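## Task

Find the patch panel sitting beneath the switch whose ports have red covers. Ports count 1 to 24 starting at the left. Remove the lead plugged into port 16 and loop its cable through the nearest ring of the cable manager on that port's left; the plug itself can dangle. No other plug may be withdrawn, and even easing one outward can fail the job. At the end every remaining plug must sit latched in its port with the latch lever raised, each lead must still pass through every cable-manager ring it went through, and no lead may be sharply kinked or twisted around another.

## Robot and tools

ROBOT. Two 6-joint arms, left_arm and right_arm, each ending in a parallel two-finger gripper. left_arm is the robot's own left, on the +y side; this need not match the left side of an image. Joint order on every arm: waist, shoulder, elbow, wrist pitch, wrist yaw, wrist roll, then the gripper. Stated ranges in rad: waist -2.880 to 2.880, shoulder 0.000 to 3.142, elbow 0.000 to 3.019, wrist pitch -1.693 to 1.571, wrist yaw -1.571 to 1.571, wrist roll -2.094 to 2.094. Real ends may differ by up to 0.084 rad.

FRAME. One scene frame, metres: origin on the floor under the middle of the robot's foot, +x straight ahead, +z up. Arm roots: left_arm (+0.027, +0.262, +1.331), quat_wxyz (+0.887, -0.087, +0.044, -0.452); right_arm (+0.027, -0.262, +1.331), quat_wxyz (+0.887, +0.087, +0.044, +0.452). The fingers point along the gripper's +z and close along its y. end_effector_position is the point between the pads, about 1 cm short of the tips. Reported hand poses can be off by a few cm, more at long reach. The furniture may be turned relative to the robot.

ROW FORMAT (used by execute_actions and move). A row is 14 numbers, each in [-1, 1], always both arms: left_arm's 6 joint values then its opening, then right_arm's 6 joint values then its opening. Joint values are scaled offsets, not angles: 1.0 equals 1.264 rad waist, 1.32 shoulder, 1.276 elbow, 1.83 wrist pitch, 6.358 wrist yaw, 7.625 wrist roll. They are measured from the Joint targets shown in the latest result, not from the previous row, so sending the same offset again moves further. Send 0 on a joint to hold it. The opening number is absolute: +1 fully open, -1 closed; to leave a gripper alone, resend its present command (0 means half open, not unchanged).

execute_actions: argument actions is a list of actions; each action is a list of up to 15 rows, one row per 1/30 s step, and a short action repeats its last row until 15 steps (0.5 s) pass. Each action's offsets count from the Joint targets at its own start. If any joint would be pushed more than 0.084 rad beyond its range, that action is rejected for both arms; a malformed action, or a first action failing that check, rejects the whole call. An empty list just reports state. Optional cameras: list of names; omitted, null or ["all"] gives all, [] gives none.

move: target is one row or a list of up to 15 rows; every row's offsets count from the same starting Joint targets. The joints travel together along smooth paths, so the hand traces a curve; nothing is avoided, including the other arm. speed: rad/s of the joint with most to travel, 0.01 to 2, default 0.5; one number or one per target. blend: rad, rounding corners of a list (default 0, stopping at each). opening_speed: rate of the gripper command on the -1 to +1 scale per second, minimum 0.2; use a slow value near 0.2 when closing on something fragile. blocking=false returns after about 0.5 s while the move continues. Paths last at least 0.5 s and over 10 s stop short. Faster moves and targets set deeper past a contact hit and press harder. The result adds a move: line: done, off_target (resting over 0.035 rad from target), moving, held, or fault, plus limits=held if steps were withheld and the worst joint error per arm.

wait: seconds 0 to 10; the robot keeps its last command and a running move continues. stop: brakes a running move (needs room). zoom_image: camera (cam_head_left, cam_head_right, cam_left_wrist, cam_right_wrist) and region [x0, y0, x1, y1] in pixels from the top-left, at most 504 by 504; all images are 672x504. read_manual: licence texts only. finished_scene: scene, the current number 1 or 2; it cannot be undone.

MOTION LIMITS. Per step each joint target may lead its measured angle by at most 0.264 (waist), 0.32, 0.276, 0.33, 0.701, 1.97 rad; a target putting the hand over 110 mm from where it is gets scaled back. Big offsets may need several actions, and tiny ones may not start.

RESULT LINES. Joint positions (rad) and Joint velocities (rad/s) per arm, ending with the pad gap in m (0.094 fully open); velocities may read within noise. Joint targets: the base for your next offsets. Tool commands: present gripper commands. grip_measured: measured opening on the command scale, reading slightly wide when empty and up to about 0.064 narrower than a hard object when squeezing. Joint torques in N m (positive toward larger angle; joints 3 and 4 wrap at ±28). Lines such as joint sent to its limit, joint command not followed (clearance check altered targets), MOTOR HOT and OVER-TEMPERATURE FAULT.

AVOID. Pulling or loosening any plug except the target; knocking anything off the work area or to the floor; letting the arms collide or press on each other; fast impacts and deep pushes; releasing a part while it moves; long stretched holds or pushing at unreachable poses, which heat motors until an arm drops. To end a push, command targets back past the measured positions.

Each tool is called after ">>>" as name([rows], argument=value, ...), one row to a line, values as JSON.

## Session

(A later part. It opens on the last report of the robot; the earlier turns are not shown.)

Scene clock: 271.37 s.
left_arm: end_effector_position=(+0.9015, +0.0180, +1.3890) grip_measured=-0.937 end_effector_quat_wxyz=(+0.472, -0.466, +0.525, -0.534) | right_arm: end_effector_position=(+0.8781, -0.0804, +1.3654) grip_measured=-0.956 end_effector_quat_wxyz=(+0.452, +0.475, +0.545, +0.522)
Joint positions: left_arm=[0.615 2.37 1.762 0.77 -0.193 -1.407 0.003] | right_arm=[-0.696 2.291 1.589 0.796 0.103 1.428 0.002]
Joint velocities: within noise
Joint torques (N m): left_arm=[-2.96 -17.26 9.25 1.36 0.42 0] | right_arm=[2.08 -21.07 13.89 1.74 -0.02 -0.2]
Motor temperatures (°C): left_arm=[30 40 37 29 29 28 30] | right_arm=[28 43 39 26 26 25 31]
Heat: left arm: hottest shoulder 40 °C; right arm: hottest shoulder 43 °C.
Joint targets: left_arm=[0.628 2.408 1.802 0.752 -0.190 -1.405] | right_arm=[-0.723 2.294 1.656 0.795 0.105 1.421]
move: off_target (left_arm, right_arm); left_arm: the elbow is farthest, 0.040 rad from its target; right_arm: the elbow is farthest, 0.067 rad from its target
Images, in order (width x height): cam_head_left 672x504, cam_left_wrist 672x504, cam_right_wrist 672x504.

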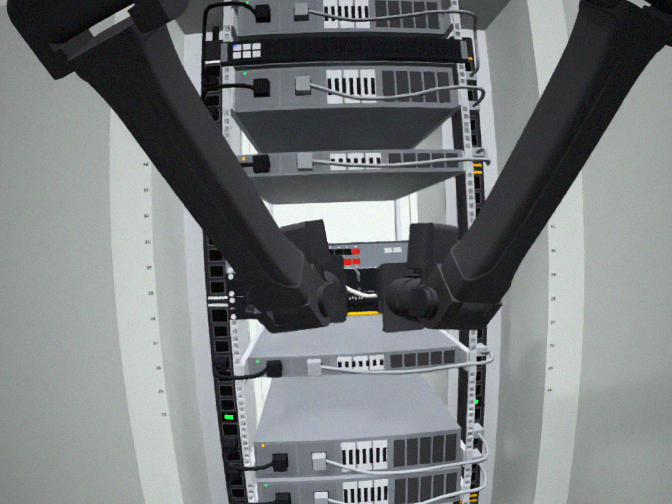

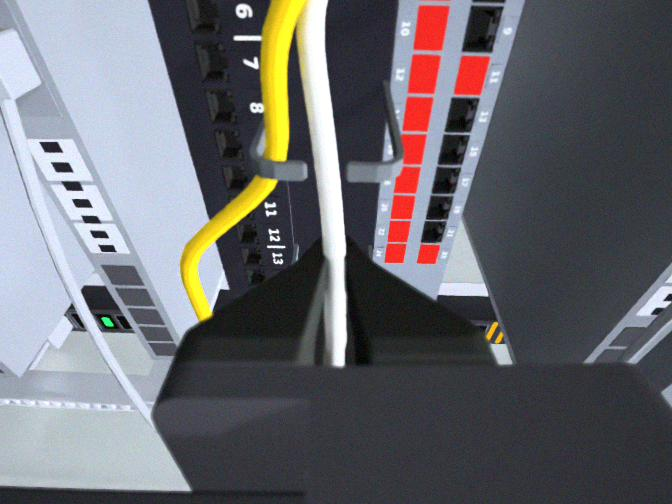

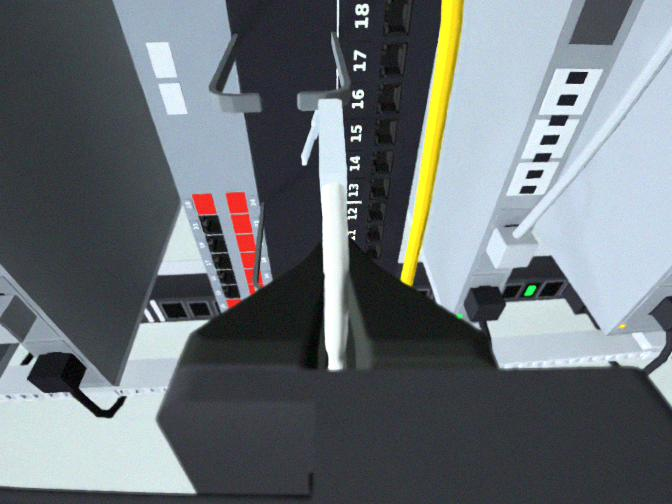

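>>> move(target=[0,0,0,0,0,0,-1,-0.005,0.0,0.0220,0,0,0,-1], speed=0.08, cameras=["cam_head_left"])

>>> zoom_image(camera="cam_head_left", region=[320, 240, 400, 300])

Scene clock: 272.77 s.
left_arm: end_effector_position=(+0.9022, +0.0196, +1.3888) grip_measured=-0.937 end_effector_quat_wxyz=(+0.473, -0.466, +0.524, -0.533) | right_arm: end_effector_position=(+0.8799, -0.0793, +1.3643) grip_measured=-0.956 end_effector_quat_wxyz=(+0.452, +0.475, +0.546, +0.523)
Joint positions: left_arm=[0.617 2.371 1.763 0.77 -0.193 -1.407 0.003] | right_arm=[-0.696 2.297 1.598 0.794 0.1 1.428 0.002]
Joint velocities: within noise
Joint torques (N m): left_arm=[-3.66 -17.2 9.32 1.22 0.42 0.03] | right_arm=[1.9 -21.6 15.53 1.8 0.11 -0.22]
Motor temperatures (°C): left_arm=[30 40 37 29 29 28 30] | right_arm=[28 42 39 26 26 25 31]
Heat: left arm: hottest shoulder 40 °C; right arm: hottest shoulder 42 °C.
Joint targets: left_arm=[0.628 2.408 1.802 0.752 -0.190 -1.405] | right_arm=[-0.729 2.294 1.684 0.795 0.105 1.421]
move: off_target (left_arm, right_arm); left_arm: the elbow is farthest, 0.039 rad from its target; right_arm: the elbow is farthest, 0.086 rad from its target
Images, in order (width x height): cam_head_left 672x504.

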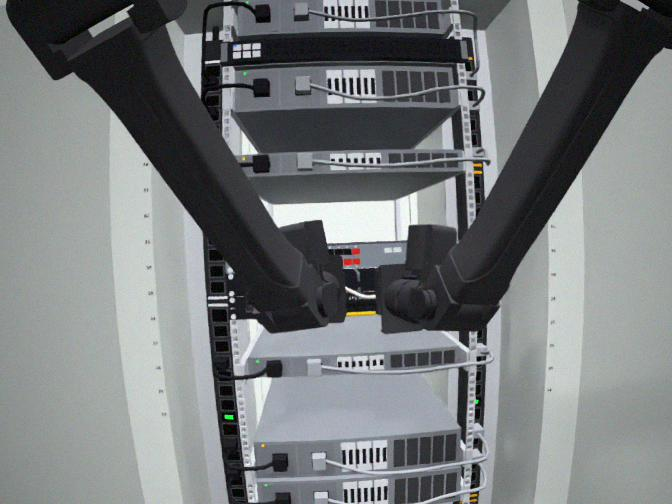

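Scaled by 6.300 from the camera's 672x504 image, which has a finer 960x720 frame.

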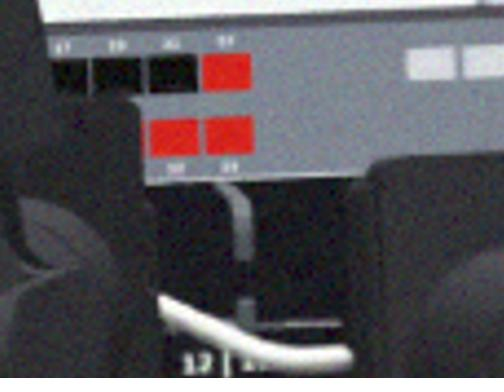

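>>> move(target=[0,0,0,0,0,0,-1,0.015,-0.0538,-0.1113,0.0306,0.0005,0,-1], speed=0.1, cameras=["cam_head_left","cam_left_wrist","cam_right_wrist"])

>>> zoom_image(camera="cam_head_left", region=[320, 240, 400, 300])

Scene clock: 278.50 s.
left_arm: end_effector_position=(+0.9011, +0.0157, +1.3878) grip_measured=-0.937 end_effector_quat_wxyz=(+0.470, -0.463, +0.527, -0.536) | right_arm: end_effector_position=(+0.8675, -0.0828, +1.3681) grip_measured=-0.956 end_effector_quat_wxyz=(+0.453, +0.474, +0.544, +0.524)
Joint positions: left_arm=[0.614 2.373 1.763 0.77 -0.185 -1.407 0.003] | right_arm=[-0.696 2.269 1.544 0.824 0.1 1.428 0.002]
Joint velocities: within noise
Joint torques (N m): left_arm=[-3.02 -16.91 9.32 1.29 0.05 0.03] | right_arm=[3.31 -24.82 7.51 2.95 0.25 -0.21]
Motor temperatures (°C): left_arm=[30 40 37 29 29 28 30] | right_arm=[28 43 40 26 26 25 31]
Heat: left arm: hottest shoulder 40 °C; right arm: hottest shoulder 43 °C.
Joint targets: left_arm=[0.628 2.408 1.802 0.752 -0.189 -1.405] | right_arm=[-0.710 2.223 1.542 0.851 0.108 1.421]
move: off_target (left_arm, right_arm); left_arm: the elbow is farthest, 0.039 rad from its target; right_arm: the shoulder is farthest, 0.046 rad from its target
Images, in order (width x height): cam_head_left 672x504, cam_left_wrist 672x504, cam_right_wrist 672x504.

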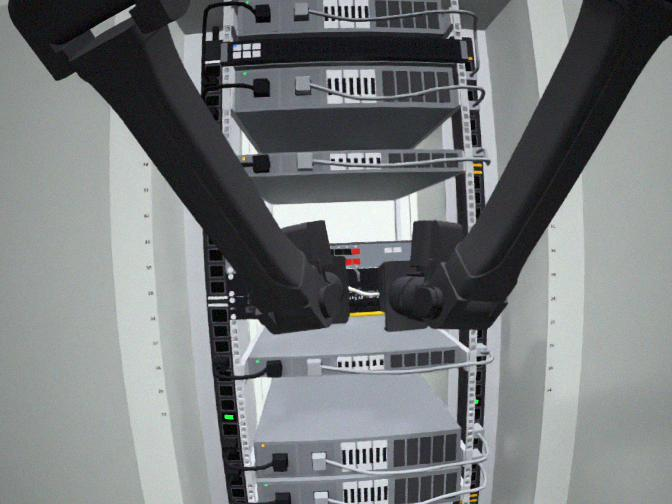

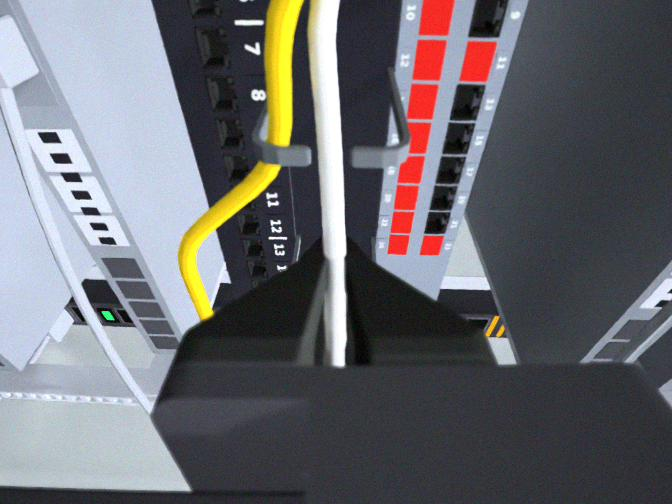

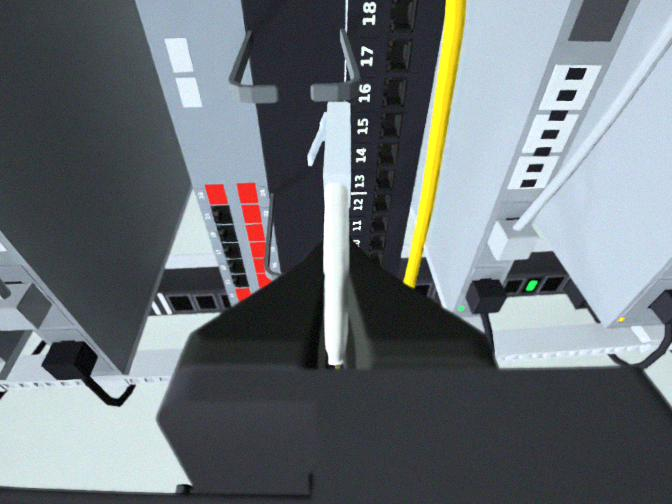

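Scaled by 6.300 from the camera's 672x504 image, which has a finer 960x720 frame.

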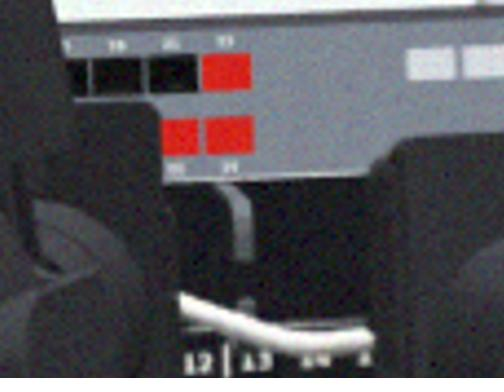

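>>> move(target=[0,0,0,0,0,0,-1,0.006,-0.0105,0,0,0,0,-1], speed=0.1, cameras=[])

>>> move(target=[0,0,0,0,0,0,-0.8,0,0,0,0,0,0,-1], opening_speed=0.2, cameras=["cam_head_left","cam_left_wrist","cam_right_wrist"])

>>> zoom_image(camera="cam_head_left", region=[320, 240, 400, 300])

Scene clock: 279.57 s.
left_arm: end_effector_position=(+0.9010, +0.0154, +1.3878) grip_measured=-0.937 end_effector_quat_wxyz=(+0.470, -0.463, +0.527, -0.536) | right_arm: end_effector_position=(+0.8674, -0.0836, +1.3732) grip_measured=-0.956 end_effector_quat_wxyz=(+0.454, +0.473, +0.543, +0.525)
Joint positions: left_arm=[0.614 2.373 1.763 0.77 -0.185 -1.407 0.003] | right_arm=[-0.696 2.261 1.541 0.825 0.1 1.428 0.002]
Joint velocities: within noise
Joint torques (N m): left_arm=[-3.25 -17.49 9.4 1.25 0.04 0.02] | right_arm=[4.13 -25.47 7.98 2.89 0.26 -0.22]
Motor temperatures (°C): left_arm=[30 40 37 29 29 28 30] | right_arm=[28 43 40 26 26 25 31]
Heat: left arm: hottest shoulder 40 °C; right arm: hottest shoulder 43 °C.
Joint targets: left_arm=[0.628 2.408 1.802 0.752 -0.190 -1.405] | right_arm=[-0.702 2.210 1.543 0.851 0.108 1.421]
move: off_target (left_arm, right_arm); left_arm: the elbow is farthest, 0.039 rad from its target; right_arm: the shoulder is farthest, 0.052 rad from its target
No camera images: "cameras" was empty.

Scene clock: 280.83 s.
left_arm: end_effector_position=(+0.9010, +0.0154, +1.3878) grip_measured=-0.804 end_effector_quat_wxyz=(+0.470, -0.463, +0.527, -0.536) | right_arm: end_effector_position=(+0.8677, -0.0840, +1.3761) grip_measured=-0.956 end_effector_quat_wxyz=(+0.455, +0.472, +0.542, +0.526)
Joint positions: left_arm=[0.614 2.373 1.763 0.77 -0.185 -1.407 0.009] | right_arm=[-0.696 2.257 1.541 0.825 0.1 1.428 0.002]
Joint velocities: within noise
Joint torques (N m): left_arm=[-3.37 -17.49 9.26 1.22 0.09 0.02] | right_arm=[4.25 -25.11 8.06 2.89 0.26 -0.21]
Motor temperatures (°C): left_arm=[30 40 37 29 29 28 30] | right_arm=[28 43 40 26 26 25 31]
Heat: left arm: hottest shoulder 40 °C; right arm: hottest shoulder 43 °C.
Joint targets: left_arm=[0.628 2.408 1.802 0.752 -0.189 -1.405] | right_arm=[-0.702 2.210 1.543 0.851 0.108 1.421]
move: off_target (left_arm, right_arm); left_arm: the elbow is farthest, 0.039 rad from its target; right_arm: the shoulder is farthest, 0.047 rad from its target
Images, in order (width x height): cam_head_left 672x504, cam_left_wrist 672x504, cam_right_wrist 672x504.

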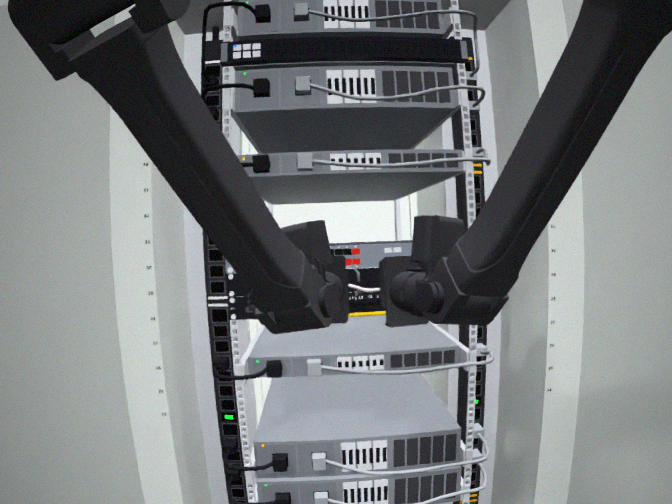

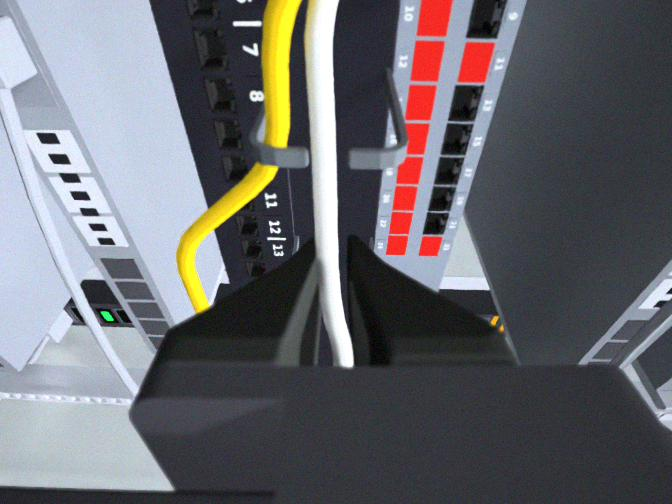

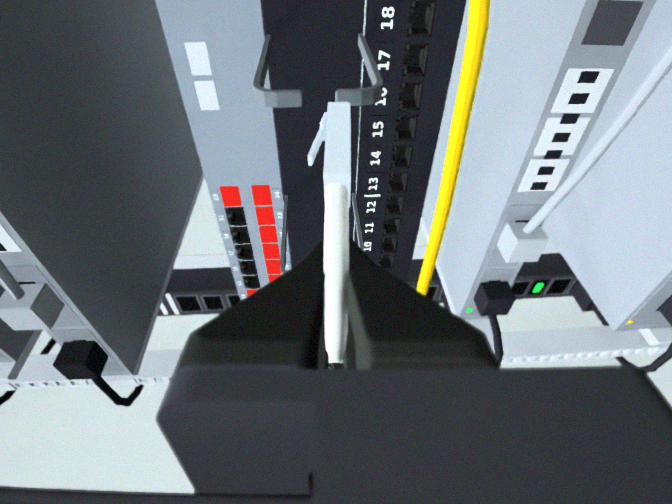

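Scaled by 6.300 from the camera's 672x504 image, which has a finer 960x720 frame.

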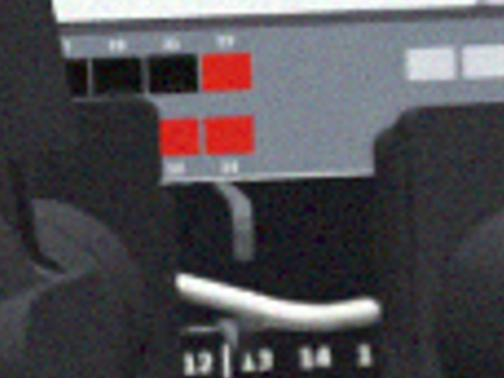

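>>> move(target=[-0.033,0,0,0,0,0,-0.8,0,0,0,0,0,0,-1], speed=0.05, cameras=["cam_left_wrist"])

Scene clock: 282.33 s.
left_arm: end_effector_position=(+0.8995, +0.0074, +1.3911) grip_measured=-0.803 end_effector_quat_wxyz=(+0.469, -0.461, +0.526, -0.539) | right_arm: end_effector_position=(+0.8678, -0.0847, +1.3760) grip_measured=-0.956 end_effector_quat_wxyz=(+0.456, +0.474, +0.541, +0.525)
Joint positions: left_arm=[0.604 2.373 1.767 0.77 -0.19 -1.407 0.009] | right_arm=[-0.696 2.257 1.541 0.825 0.104 1.428 0.002]
Joint velocities: within noise
Joint torques (N m): left_arm=[-5.66 -17.44 9.07 1.25 0.21 -0.01] | right_arm=[3.84 -24.88 7.94 2.88 0.07 -0.21]
Motor temperatures (°C): left_arm=[30 40 37 29 29 28 30] | right_arm=[28 43 40 26 26 25 31]
Heat: left arm: hottest shoulder 40 °C; right arm: hottest shoulder 43 °C.
Joint targets: left_arm=[0.586 2.408 1.801 0.752 -0.190 -1.405] | right_arm=[-0.702 2.210 1.543 0.851 0.108 1.421]
move: off_target (right_arm); right_arm: the shoulder is farthest, 0.047 rad from its target
Images, in order (width x height): cam_left_wrist 672x504.

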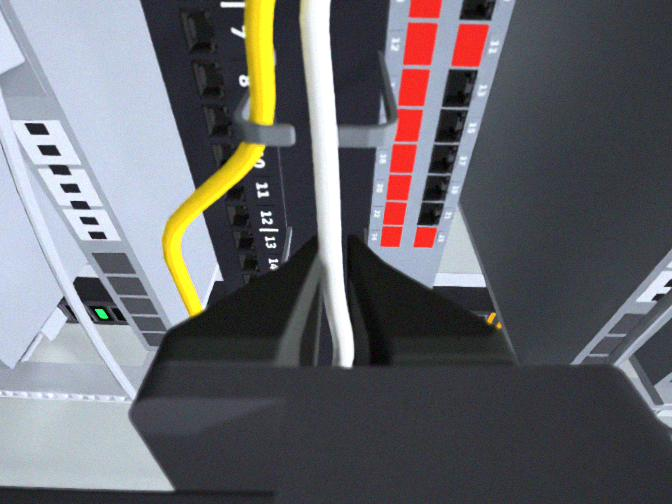

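>>> move(target=[-0.005,0.004,0,0,0,0,-0.8,0,0,0,0,0,0,-1], speed=0.05, cameras=[])

>>> move(target=[0,0,0,0,0,0,-1,0,0,0,0,0,0,-1], opening_speed=0.3, cameras=["cam_left_wrist","cam_head_left"])

>>> zoom_image(camera="cam_head_left", region=[320, 240, 400, 300])

Scene clock: 283.67 s.
left_arm: end_effector_position=(+0.8961, -0.0036, +1.3930) grip_measured=-0.803 end_effector_quat_wxyz=(+0.465, -0.458, +0.528, -0.542) | right_arm: end_effector_position=(+0.8680, -0.0848, +1.3769) grip_measured=-0.956 end_effector_quat_wxyz=(+0.456, +0.473, +0.540, +0.525)
Joint positions: left_arm=[0.591 2.373 1.767 0.77 -0.19 -1.407 0.009] | right_arm=[-0.696 2.256 1.541 0.825 0.104 1.428 0.002]
Joint velocities: within noise
Joint torques (N m): left_arm=[-5.07 -16.67 9.2 1.21 0.28 -0.03] | right_arm=[4.13 -24.88 7.91 2.97 0.07 -0.22]
Motor temperatures (°C): left_arm=[30 40 37 29 29 28 30] | right_arm=[28 43 40 26 26 25 31]
Heat: left arm: hottest shoulder 40 °C; right arm: hottest shoulder 43 °C.
Joint targets: left_arm=[0.580 2.413 1.801 0.752 -0.189 -1.405] | right_arm=[-0.702 2.210 1.543 0.851 0.108 1.421]
move: off_target (left_arm, right_arm); left_arm: the shoulder is farthest, 0.041 rad from its target; right_arm: the shoulder is farthest, 0.046 rad from its target
No camera images: "cameras" was empty.

Scene clock: 284.53 s.
left_arm: end_effector_position=(+0.8961, -0.0034, +1.3929) grip_measured=-0.935 end_effector_quat_wxyz=(+0.466, -0.459, +0.528, -0.542) | right_arm: end_effector_position=(+0.8684, -0.0854, +1.3801) grip_measured=-0.956 end_effector_quat_wxyz=(+0.458, +0.473, +0.538, +0.526)
Joint positions: left_arm=[0.591 2.373 1.767 0.77 -0.191 -1.407 0.003] | right_arm=[-0.696 2.253 1.541 0.827 0.105 1.428 0.002]
Joint velocities: within noise
Joint torques (N m): left_arm=[-4.84 -16.56 9.26 1.37 0.31 0.01] | right_arm=[4.25 -24.64 8.05 2.81 0.03 -0.22]
Motor temperatures (°C): left_arm=[30 40 37 29 29 28 30] | right_arm=[28 44 39 26 26 25 31]
Heat: left arm: hottest shoulder 40 °C; right arm: hottest shoulder 44 °C.
Joint targets: left_arm=[0.580 2.413 1.801 0.752 -0.190 -1.405] | right_arm=[-0.702 2.210 1.543 0.851 0.108 1.421]
move: off_target (left_arm, right_arm); left_arm: the shoulder is farthest, 0.040 rad from its target; right_arm: the shoulder is farthest, 0.043 rad from its target
Images, in order (width x height): cam_head_left 672x504, cam_left_wrist 672x504.

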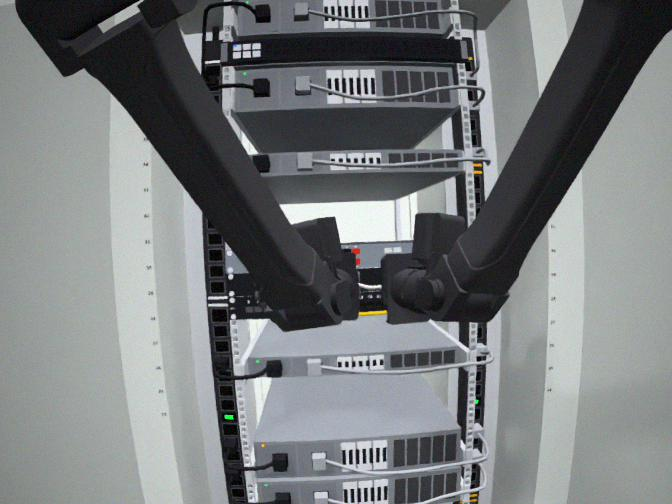

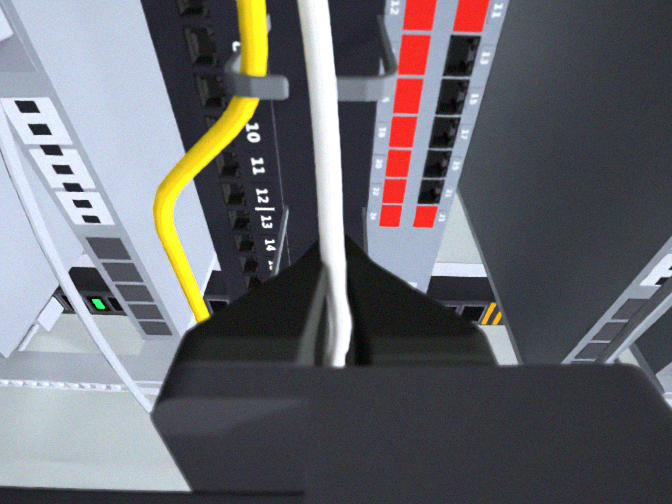

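Scaled by 6.300 from the camera's 672x504 image, which has a finer 960x720 frame.

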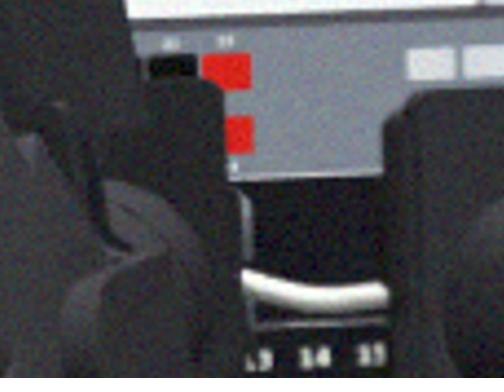

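>>> move([
  [0.0372,0.0023,0,0,0,0,-1,0.0237,0.0,0.0,0,0,0,-1],
  [0.0372,0.0023,0,0,0,0,-1,0.0237,0.0939,0.1528,-0.053,0.0009,0,-1],
], speed=0.1, cameras=["cam_head_left","cam_left_wrist","cam_right_wrist"])

>>> zoom_image(camera="cam_head_left", region=[320, 240, 400, 300])

>>> zoom_image(camera="cam_right_wrist", region=[220, 80, 480, 275])

Scene clock: 288.77 s.
left_arm: end_effector_position=(+0.9026, +0.0197, +1.3828) grip_measured=-0.939 end_effector_quat_wxyz=(+0.471, -0.466, +0.526, -0.532) | right_arm: end_effector_position=(+0.8944, -0.0680, +1.3682) grip_measured=-0.956 end_effector_quat_wxyz=(+0.452, +0.474, +0.544, +0.525)
Joint positions: left_arm=[0.619 2.38 1.767 0.77 -0.188 -1.407 0.003] | right_arm=[-0.685 2.326 1.667 0.759 0.11 1.428 0.002]
Joint velocities: within noise
Joint torques (N m): left_arm=[-3.78 -17.32 9.03 1.22 0.15 0.01] | right_arm=[6.18 -21.42 14.34 1.59 0.07 -0.21]
Motor temperatures (°C): left_arm=[30 40 38 29 29 28 30] | right_arm=[28 44 39 26 26 25 31]
Heat: left arm: hottest shoulder 40 °C; right arm: hottest shoulder 44 °C.
Joint targets: left_arm=[0.627 2.416 1.801 0.752 -0.189 -1.405] | right_arm=[-0.672 2.333 1.738 0.755 0.114 1.421]
move: off_target (left_arm, right_arm); left_arm: the shoulder is farthest, 0.036 rad from its target; right_arm: the elbow is farthest, 0.071 rad from its target
Images, in order (width x height): cam_head_left 672x504, cam_left_wrist 672x504, cam_right_wrist 672x504.

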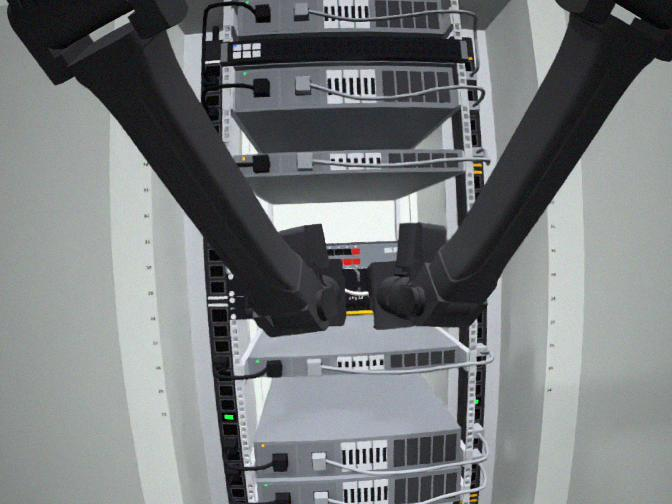

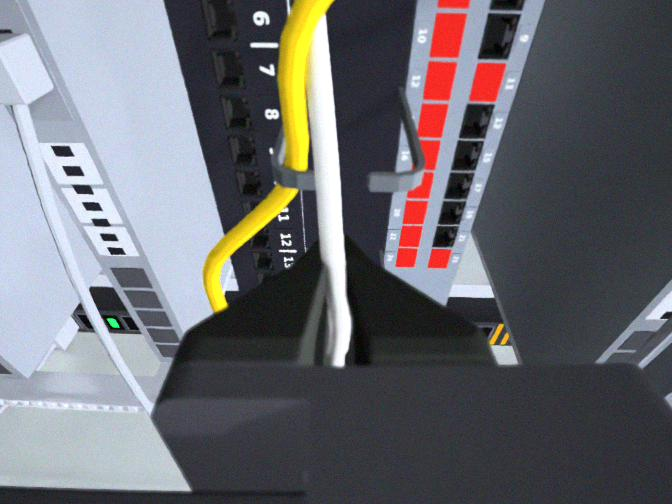

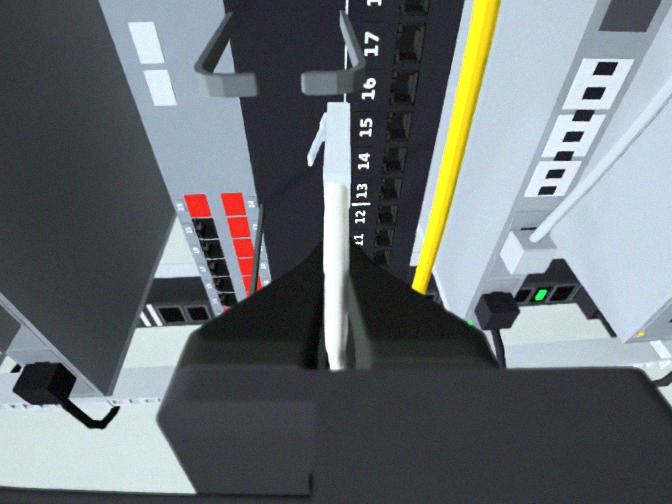

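Scaled by 6.300 from the camera's 672x504 image, which has a finer 960x720 frame.

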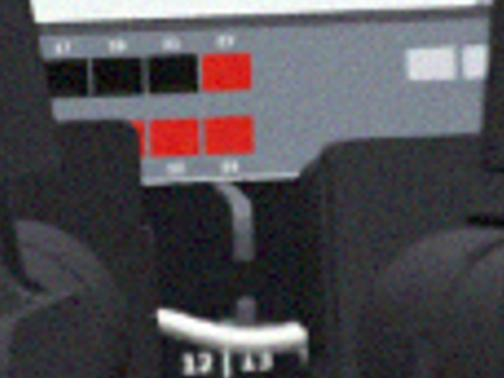

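Scaled by 1.938 from the camera's 672x504 image, which has a finer 960x720 frame.

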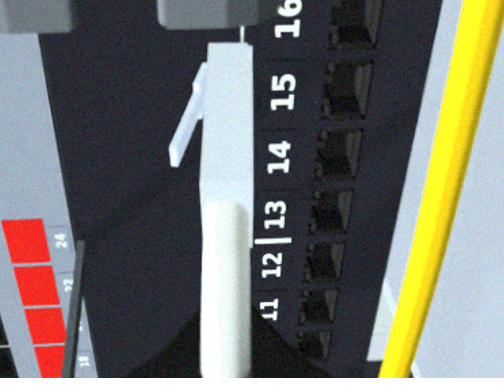

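>>> move(target=[0,0,0.0078,0,0,0,-1,0.004,0,0.0188,0,0,0,-1], speed=0.1, cameras=["cam_head_left","cam_left_wrist","cam_right_wrist"])

>>> zoom_image(camera="cam_head_left", region=[320, 240, 400, 300])

>>> zoom_image(camera="cam_right_wrist", region=[220, 80, 480, 275])

Scene clock: 290.17 s.
left_arm: end_effector_position=(+0.9057, +0.0205, +1.3877) grip_measured=-0.939 end_effector_quat_wxyz=(+0.474, -0.465, +0.523, -0.534) | right_arm: end_effector_position=(+0.8997, -0.0678, +1.3750) grip_measured=-0.956 end_effector_quat_wxyz=(+0.456, +0.471, +0.540, +0.528)
Joint positions: left_arm=[0.62 2.38 1.778 0.767 -0.19 -1.407 0.003] | right_arm=[-0.685 2.329 1.687 0.756 0.11 1.428 0.002]
Joint velocities: within noise
Joint torques (N m): left_arm=[-3.25 -17.49 8.99 1.26 0.26 0.03] | right_arm=[6.42 -21.77 14.82 1.73 0.07 -0.2]
Motor temperatures (°C): left_arm=[30 40 38 29 29 28 30] | right_arm=[28 44 40 26 26 25 32]
Heat: left arm: hottest shoulder 40 °C; right arm: hottest shoulder 44 °C.
Joint targets: left_arm=[0.627 2.416 1.811 0.752 -0.190 -1.405] | right_arm=[-0.667 2.333 1.761 0.754 0.114 1.421]
move: off_target (left_arm, right_arm); left_arm: the shoulder is farthest, 0.036 rad from its target; right_arm: the elbow is farthest, 0.075 rad from its target
Images, in order (width x height): cam_head_left 672x504, cam_left_wrist 672x504, cam_right_wrist 672x504.

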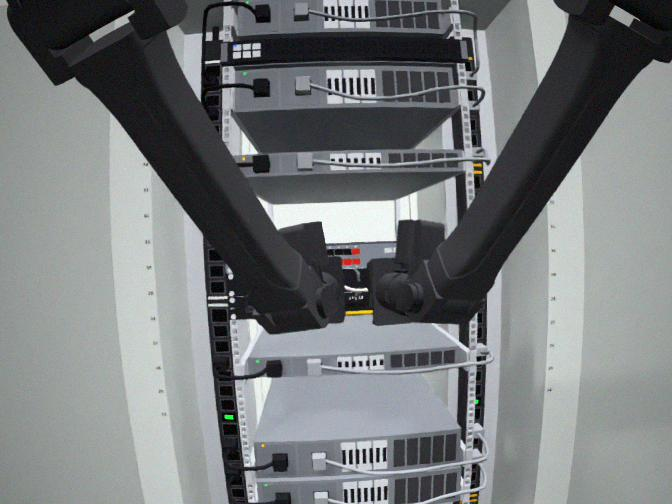

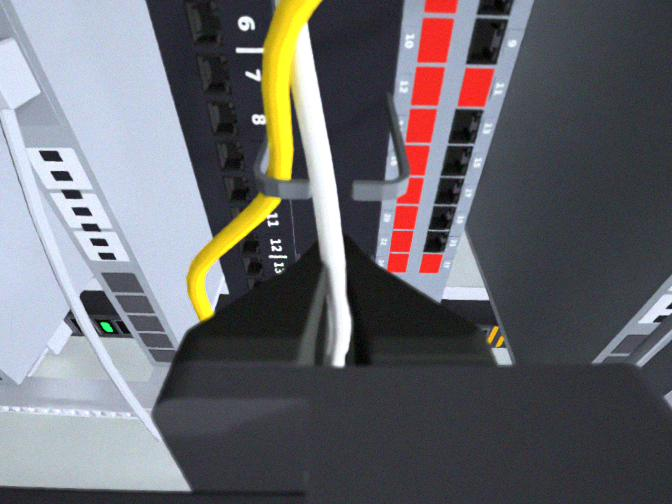

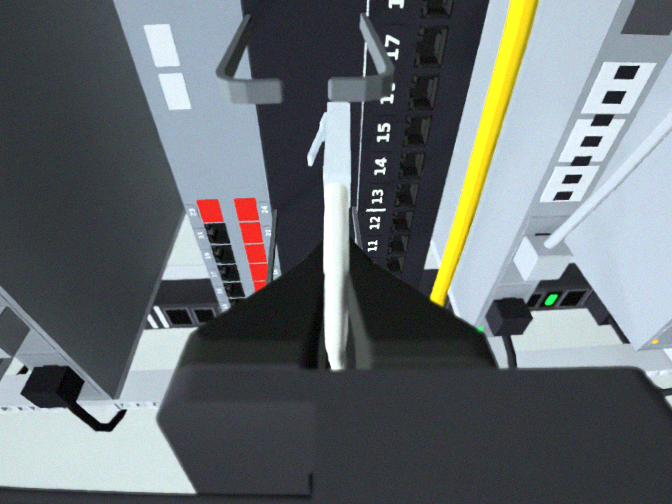

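Scaled by 6.300 from the camera's 672x504 image, which has a finer 960x720 frame.

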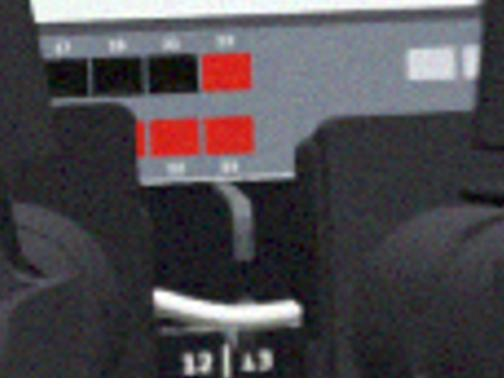

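Scaled by 1.938 from the camera's 672x504 image, which has a finer 960x720 frame.

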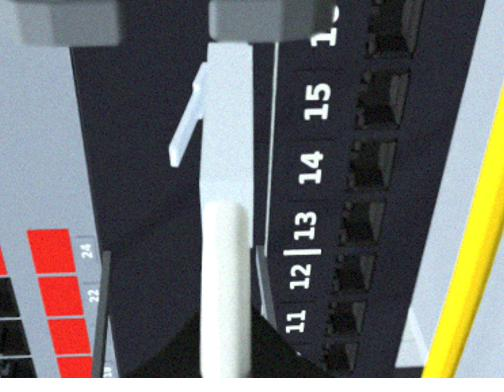

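>>> zoom_image(camera="cam_left_wrist", region=[240, 60, 440, 210])

Scaled by 2.520 from the camera's 672x504 image, which has a finer 960x720 frame.

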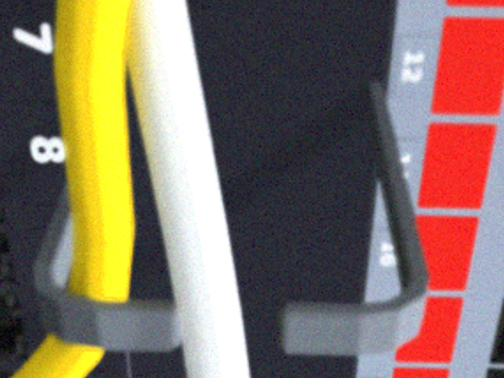

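>>> move(target=[0,0,0.0055,0,0,0,-1,0.0065,0,0.012,0,0,0,-1], speed=0.1, cameras=["cam_head_left","cam_left_wrist","cam_right_wrist"])

>>> zoom_image(camera="cam_head_left", region=[320, 240, 400, 300])

>>> zoom_image(camera="cam_left_wrist", region=[240, 60, 440, 210])

Scene clock: 292.77 s.
left_arm: end_effector_position=(+0.9076, +0.0212, +1.3909) grip_measured=-0.939 end_effector_quat_wxyz=(+0.475, -0.465, +0.521, -0.535) | right_arm: end_effector_position=(+0.9030, -0.0673, +1.3799) grip_measured=-0.956 end_effector_quat_wxyz=(+0.458, +0.470, +0.536, +0.531)
Joint positions: left_arm=[0.621 2.381 1.785 0.767 -0.19 -1.407 0.003] | right_arm=[-0.685 2.331 1.7 0.755 0.11 1.428 0.002]
Joint velocities: within noise
Joint torques (N m): left_arm=[-3.43 -17.61 9.16 1.37 0.28 -0.02] | right_arm=[7.18 -22.18 15.05 1.76 0.07 -0.19]
Motor temperatures (°C): left_arm=[30 40 38 29 29 28 30] | right_arm=[28 43 40 26 26 25 32]
Heat: left arm: hottest shoulder 40 °C; right arm: hottest shoulder 43 °C.
Joint targets: left_arm=[0.627 2.416 1.819 0.752 -0.189 -1.405] | right_arm=[-0.659 2.334 1.777 0.754 0.114 1.421]
move: off_target (right_arm); right_arm: the elbow is farthest, 0.076 rad from its target
Images, in order (width x height): cam_head_left 672x504, cam_left_wrist 672x504, cam_right_wrist 672x504.

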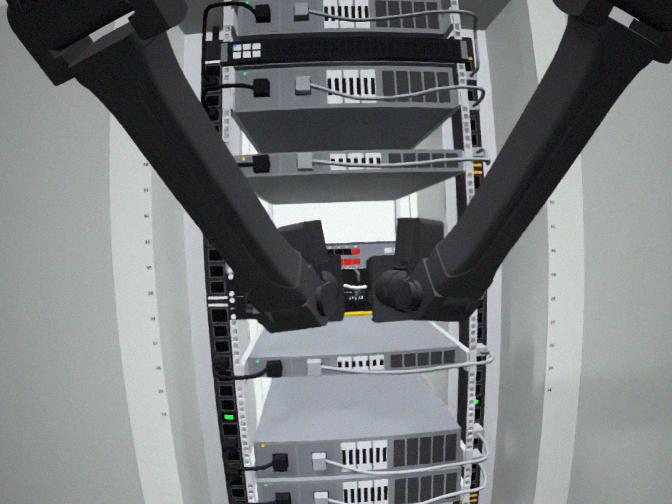

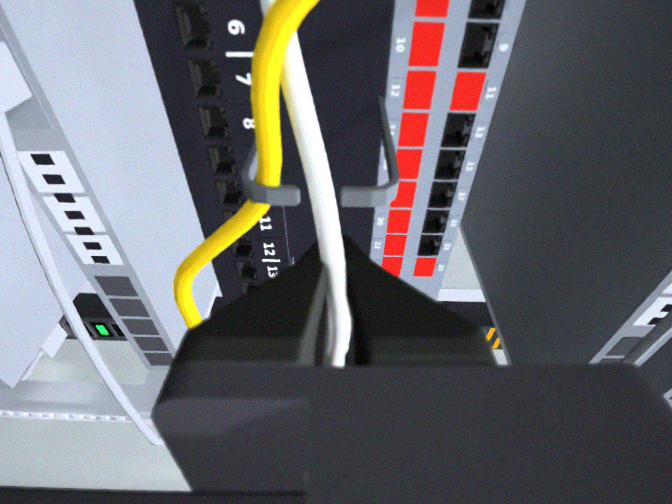

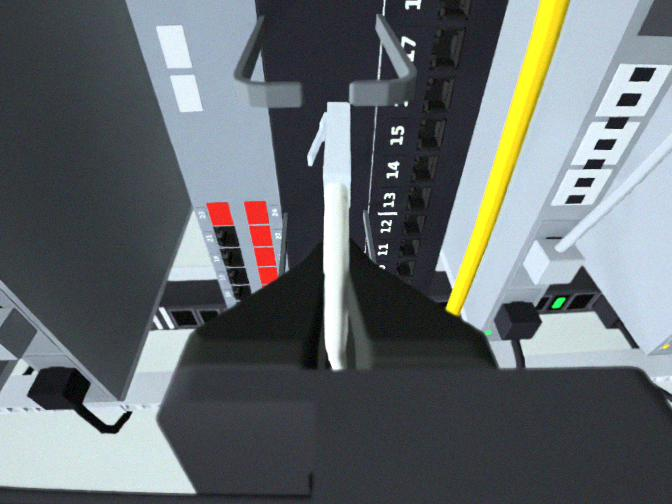

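Scaled by 6.300 from the camera's 672x504 image, which has a finer 960x720 frame.

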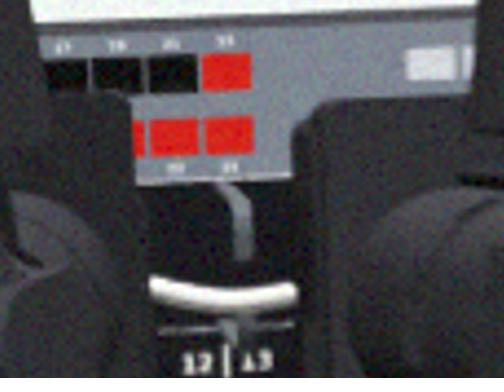

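Scaled by 2.520 from the camera's 672x504 image, which has a finer 960x720 frame.

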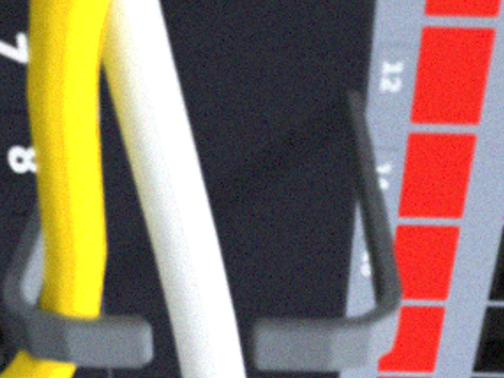

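>>> move(target=[0.0047,0.0205,0.0462,-0.0219,0.0008,0,-1,0.0,0.0194,0.0451,-0.0164,-0.0006,0,-1], speed=0.08, cameras=["cam_head_left","cam_left_wrist","cam_right_wrist"])

>>> zoom_image(camera="cam_head_left", region=[320, 240, 400, 300])

>>> zoom_image(camera="cam_left_wrist", region=[240, 60, 440, 210])

>>> zoom_image(camera="cam_right_wrist", region=[220, 80, 480, 275])

Scene clock: 294.33 s.
left_arm: end_effector_position=(+0.9208, +0.0243, +1.3881) grip_measured=-0.939 end_effector_quat_wxyz=(+0.476, -0.468, +0.522, -0.531) | right_arm: end_effector_position=(+0.9148, -0.0637, +1.3783) grip_measured=-0.956 end_effector_quat_wxyz=(+0.458, +0.470, +0.537, +0.530)
Joint positions: left_arm=[0.629 2.406 1.841 0.728 -0.19 -1.407 0.003] | right_arm=[-0.684 2.358 1.756 0.724 0.11 1.428 0.002]
Joint velocities: within noise
Joint torques (N m): left_arm=[-3.55 -17.67 9.39 1.24 0.48 0.01] | right_arm=[7.06 -22.42 15.43 1.73 -0.09 -0.21]
Motor temperatures (°C): left_arm=[30 40 38 29 29 28 30] | right_arm=[28 43 41 26 26 25 32]
Heat: left arm: hottest shoulder 40 °C; right arm: hottest shoulder 43 °C.
Joint targets: left_arm=[0.632 2.443 1.878 0.712 -0.185 -1.405] | right_arm=[-0.659 2.359 1.835 0.724 0.110 1.421]
move: off_target (left_arm, right_arm); left_arm: the shoulder is farthest, 0.037 rad from its target; right_arm: the elbow is farthest, 0.078 rad from its target
Images, in order (width x height): cam_head_left 672x504, cam_left_wrist 672x504, cam_right_wrist 672x504.

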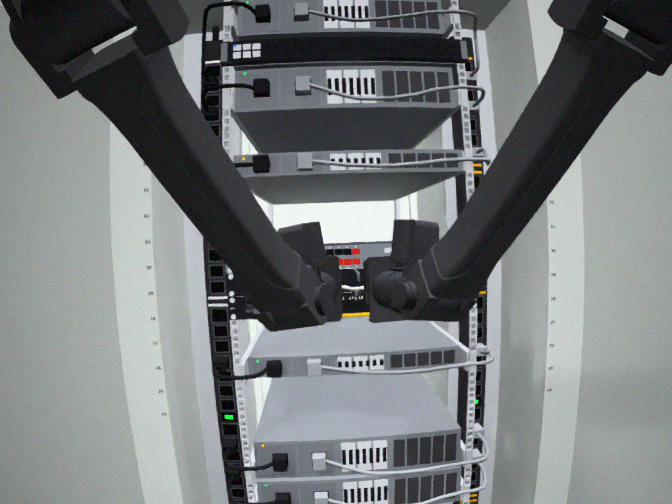

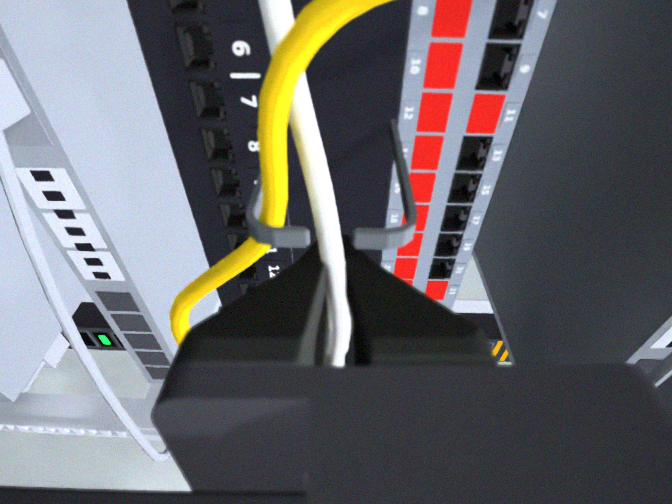

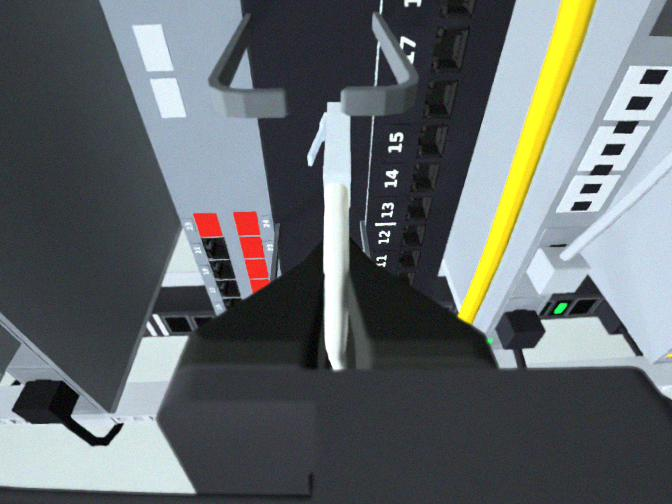

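Scaled by 6.300 from the camera's 672x504 image, which has a finer 960x720 frame.

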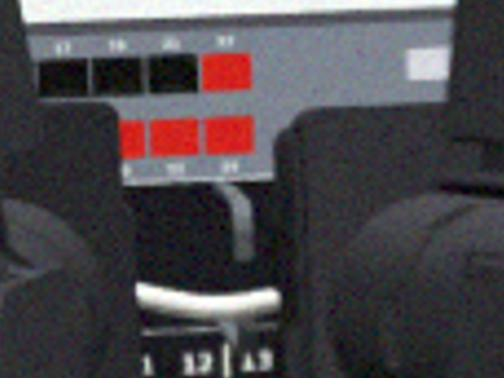

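Scaled by 2.520 from the camera's 672x504 image, which has a finer 960x720 frame.

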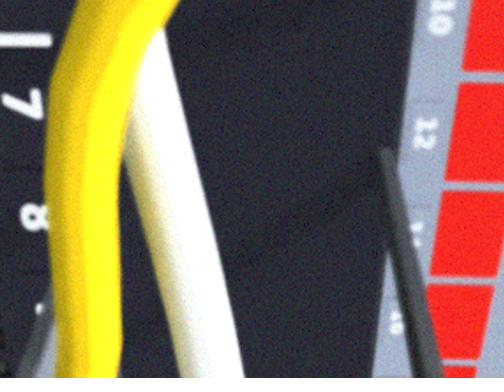

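Scaled by 1.938 from the camera's 672x504 image, which has a finer 960x720 frame.

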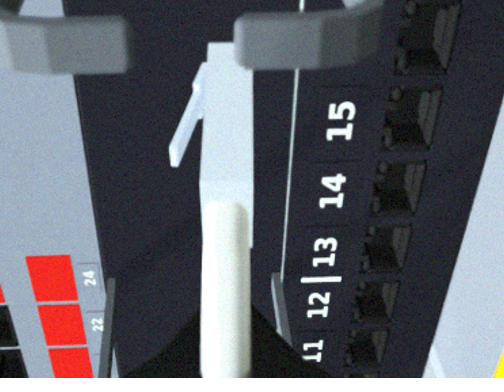

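>>> wait(seconds=0, cameras=["cam_head_right","cam_head_left"])

>>> zoom_image(camera="cam_head_right", region=[270, 240, 350, 300])

>>> zoom_image(camera="cam_head_left", region=[335, 265, 375, 295])

Scene clock: 295.07 s.
left_arm: end_effector_position=(+0.9210, +0.0246, +1.3879) grip_measured=-0.939 end_effector_quat_wxyz=(+0.476, -0.468, +0.522, -0.531) | right_arm: end_effector_position=(+0.9149, -0.0637, +1.3784) grip_measured=-0.956 end_effector_quat_wxyz=(+0.458, +0.470, +0.537, +0.530)
Joint positions: left_arm=[0.629 2.406 1.842 0.728 -0.19 -1.407 0.003] | right_arm=[-0.684 2.358 1.757 0.724 0.11 1.428 0.002]
Joint velocities: within noise
Joint torques (N m): left_arm=[-4.13 -17.38 9.33 1.32 0.49 0.03] | right_arm=[7.47 -22.36 15.39 1.7 -0.09 -0.18]
Motor temperatures (°C): left_arm=[30 40 38 29 29 28 30] | right_arm=[28 43 41 26 26 25 32]
Heat: left arm: hottest shoulder 40 °C; right arm: hottest shoulder 43 °C.
Joint targets: left_arm=[0.633 2.443 1.878 0.712 -0.185 -1.405] | right_arm=[-0.659 2.359 1.834 0.724 0.110 1.421]
Tool commands: left_gripper/opening=-1.0 right_gripper/opening=-1.0
Images, in order (width x height): cam_head_left 672x504, cam_head_right 672x504.

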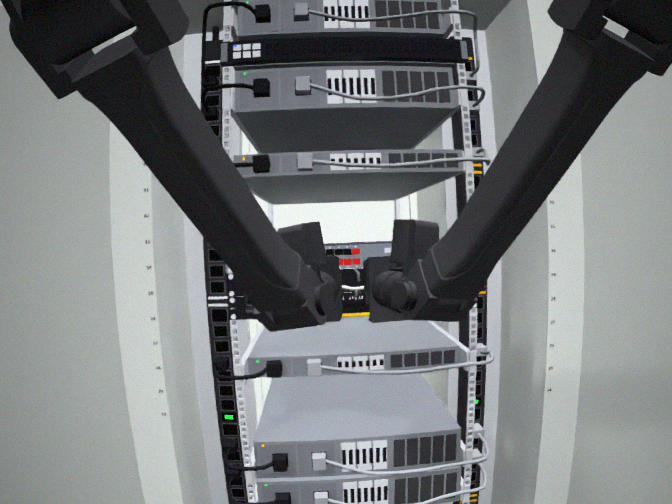

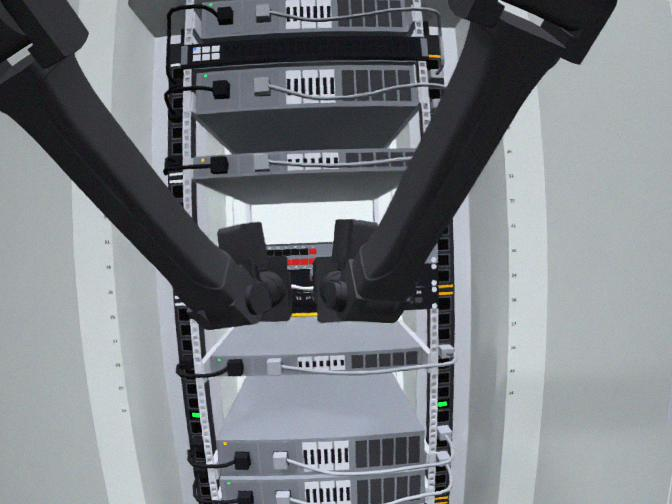

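Scaled by 6.300 from the camera's 672x504 image, which has a finer 960x720 frame.

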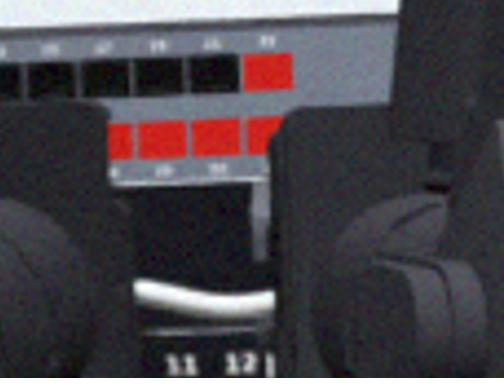

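Scaled by 12.600 from the camera's 672x504 image, which has a finer 960x720 frame.

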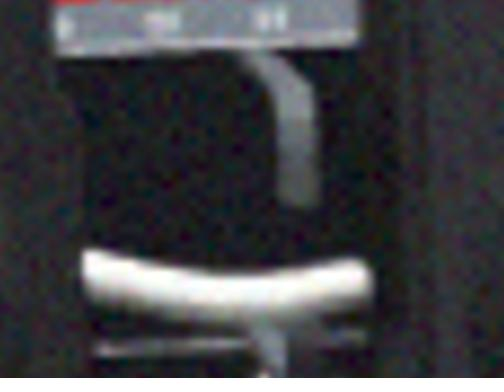

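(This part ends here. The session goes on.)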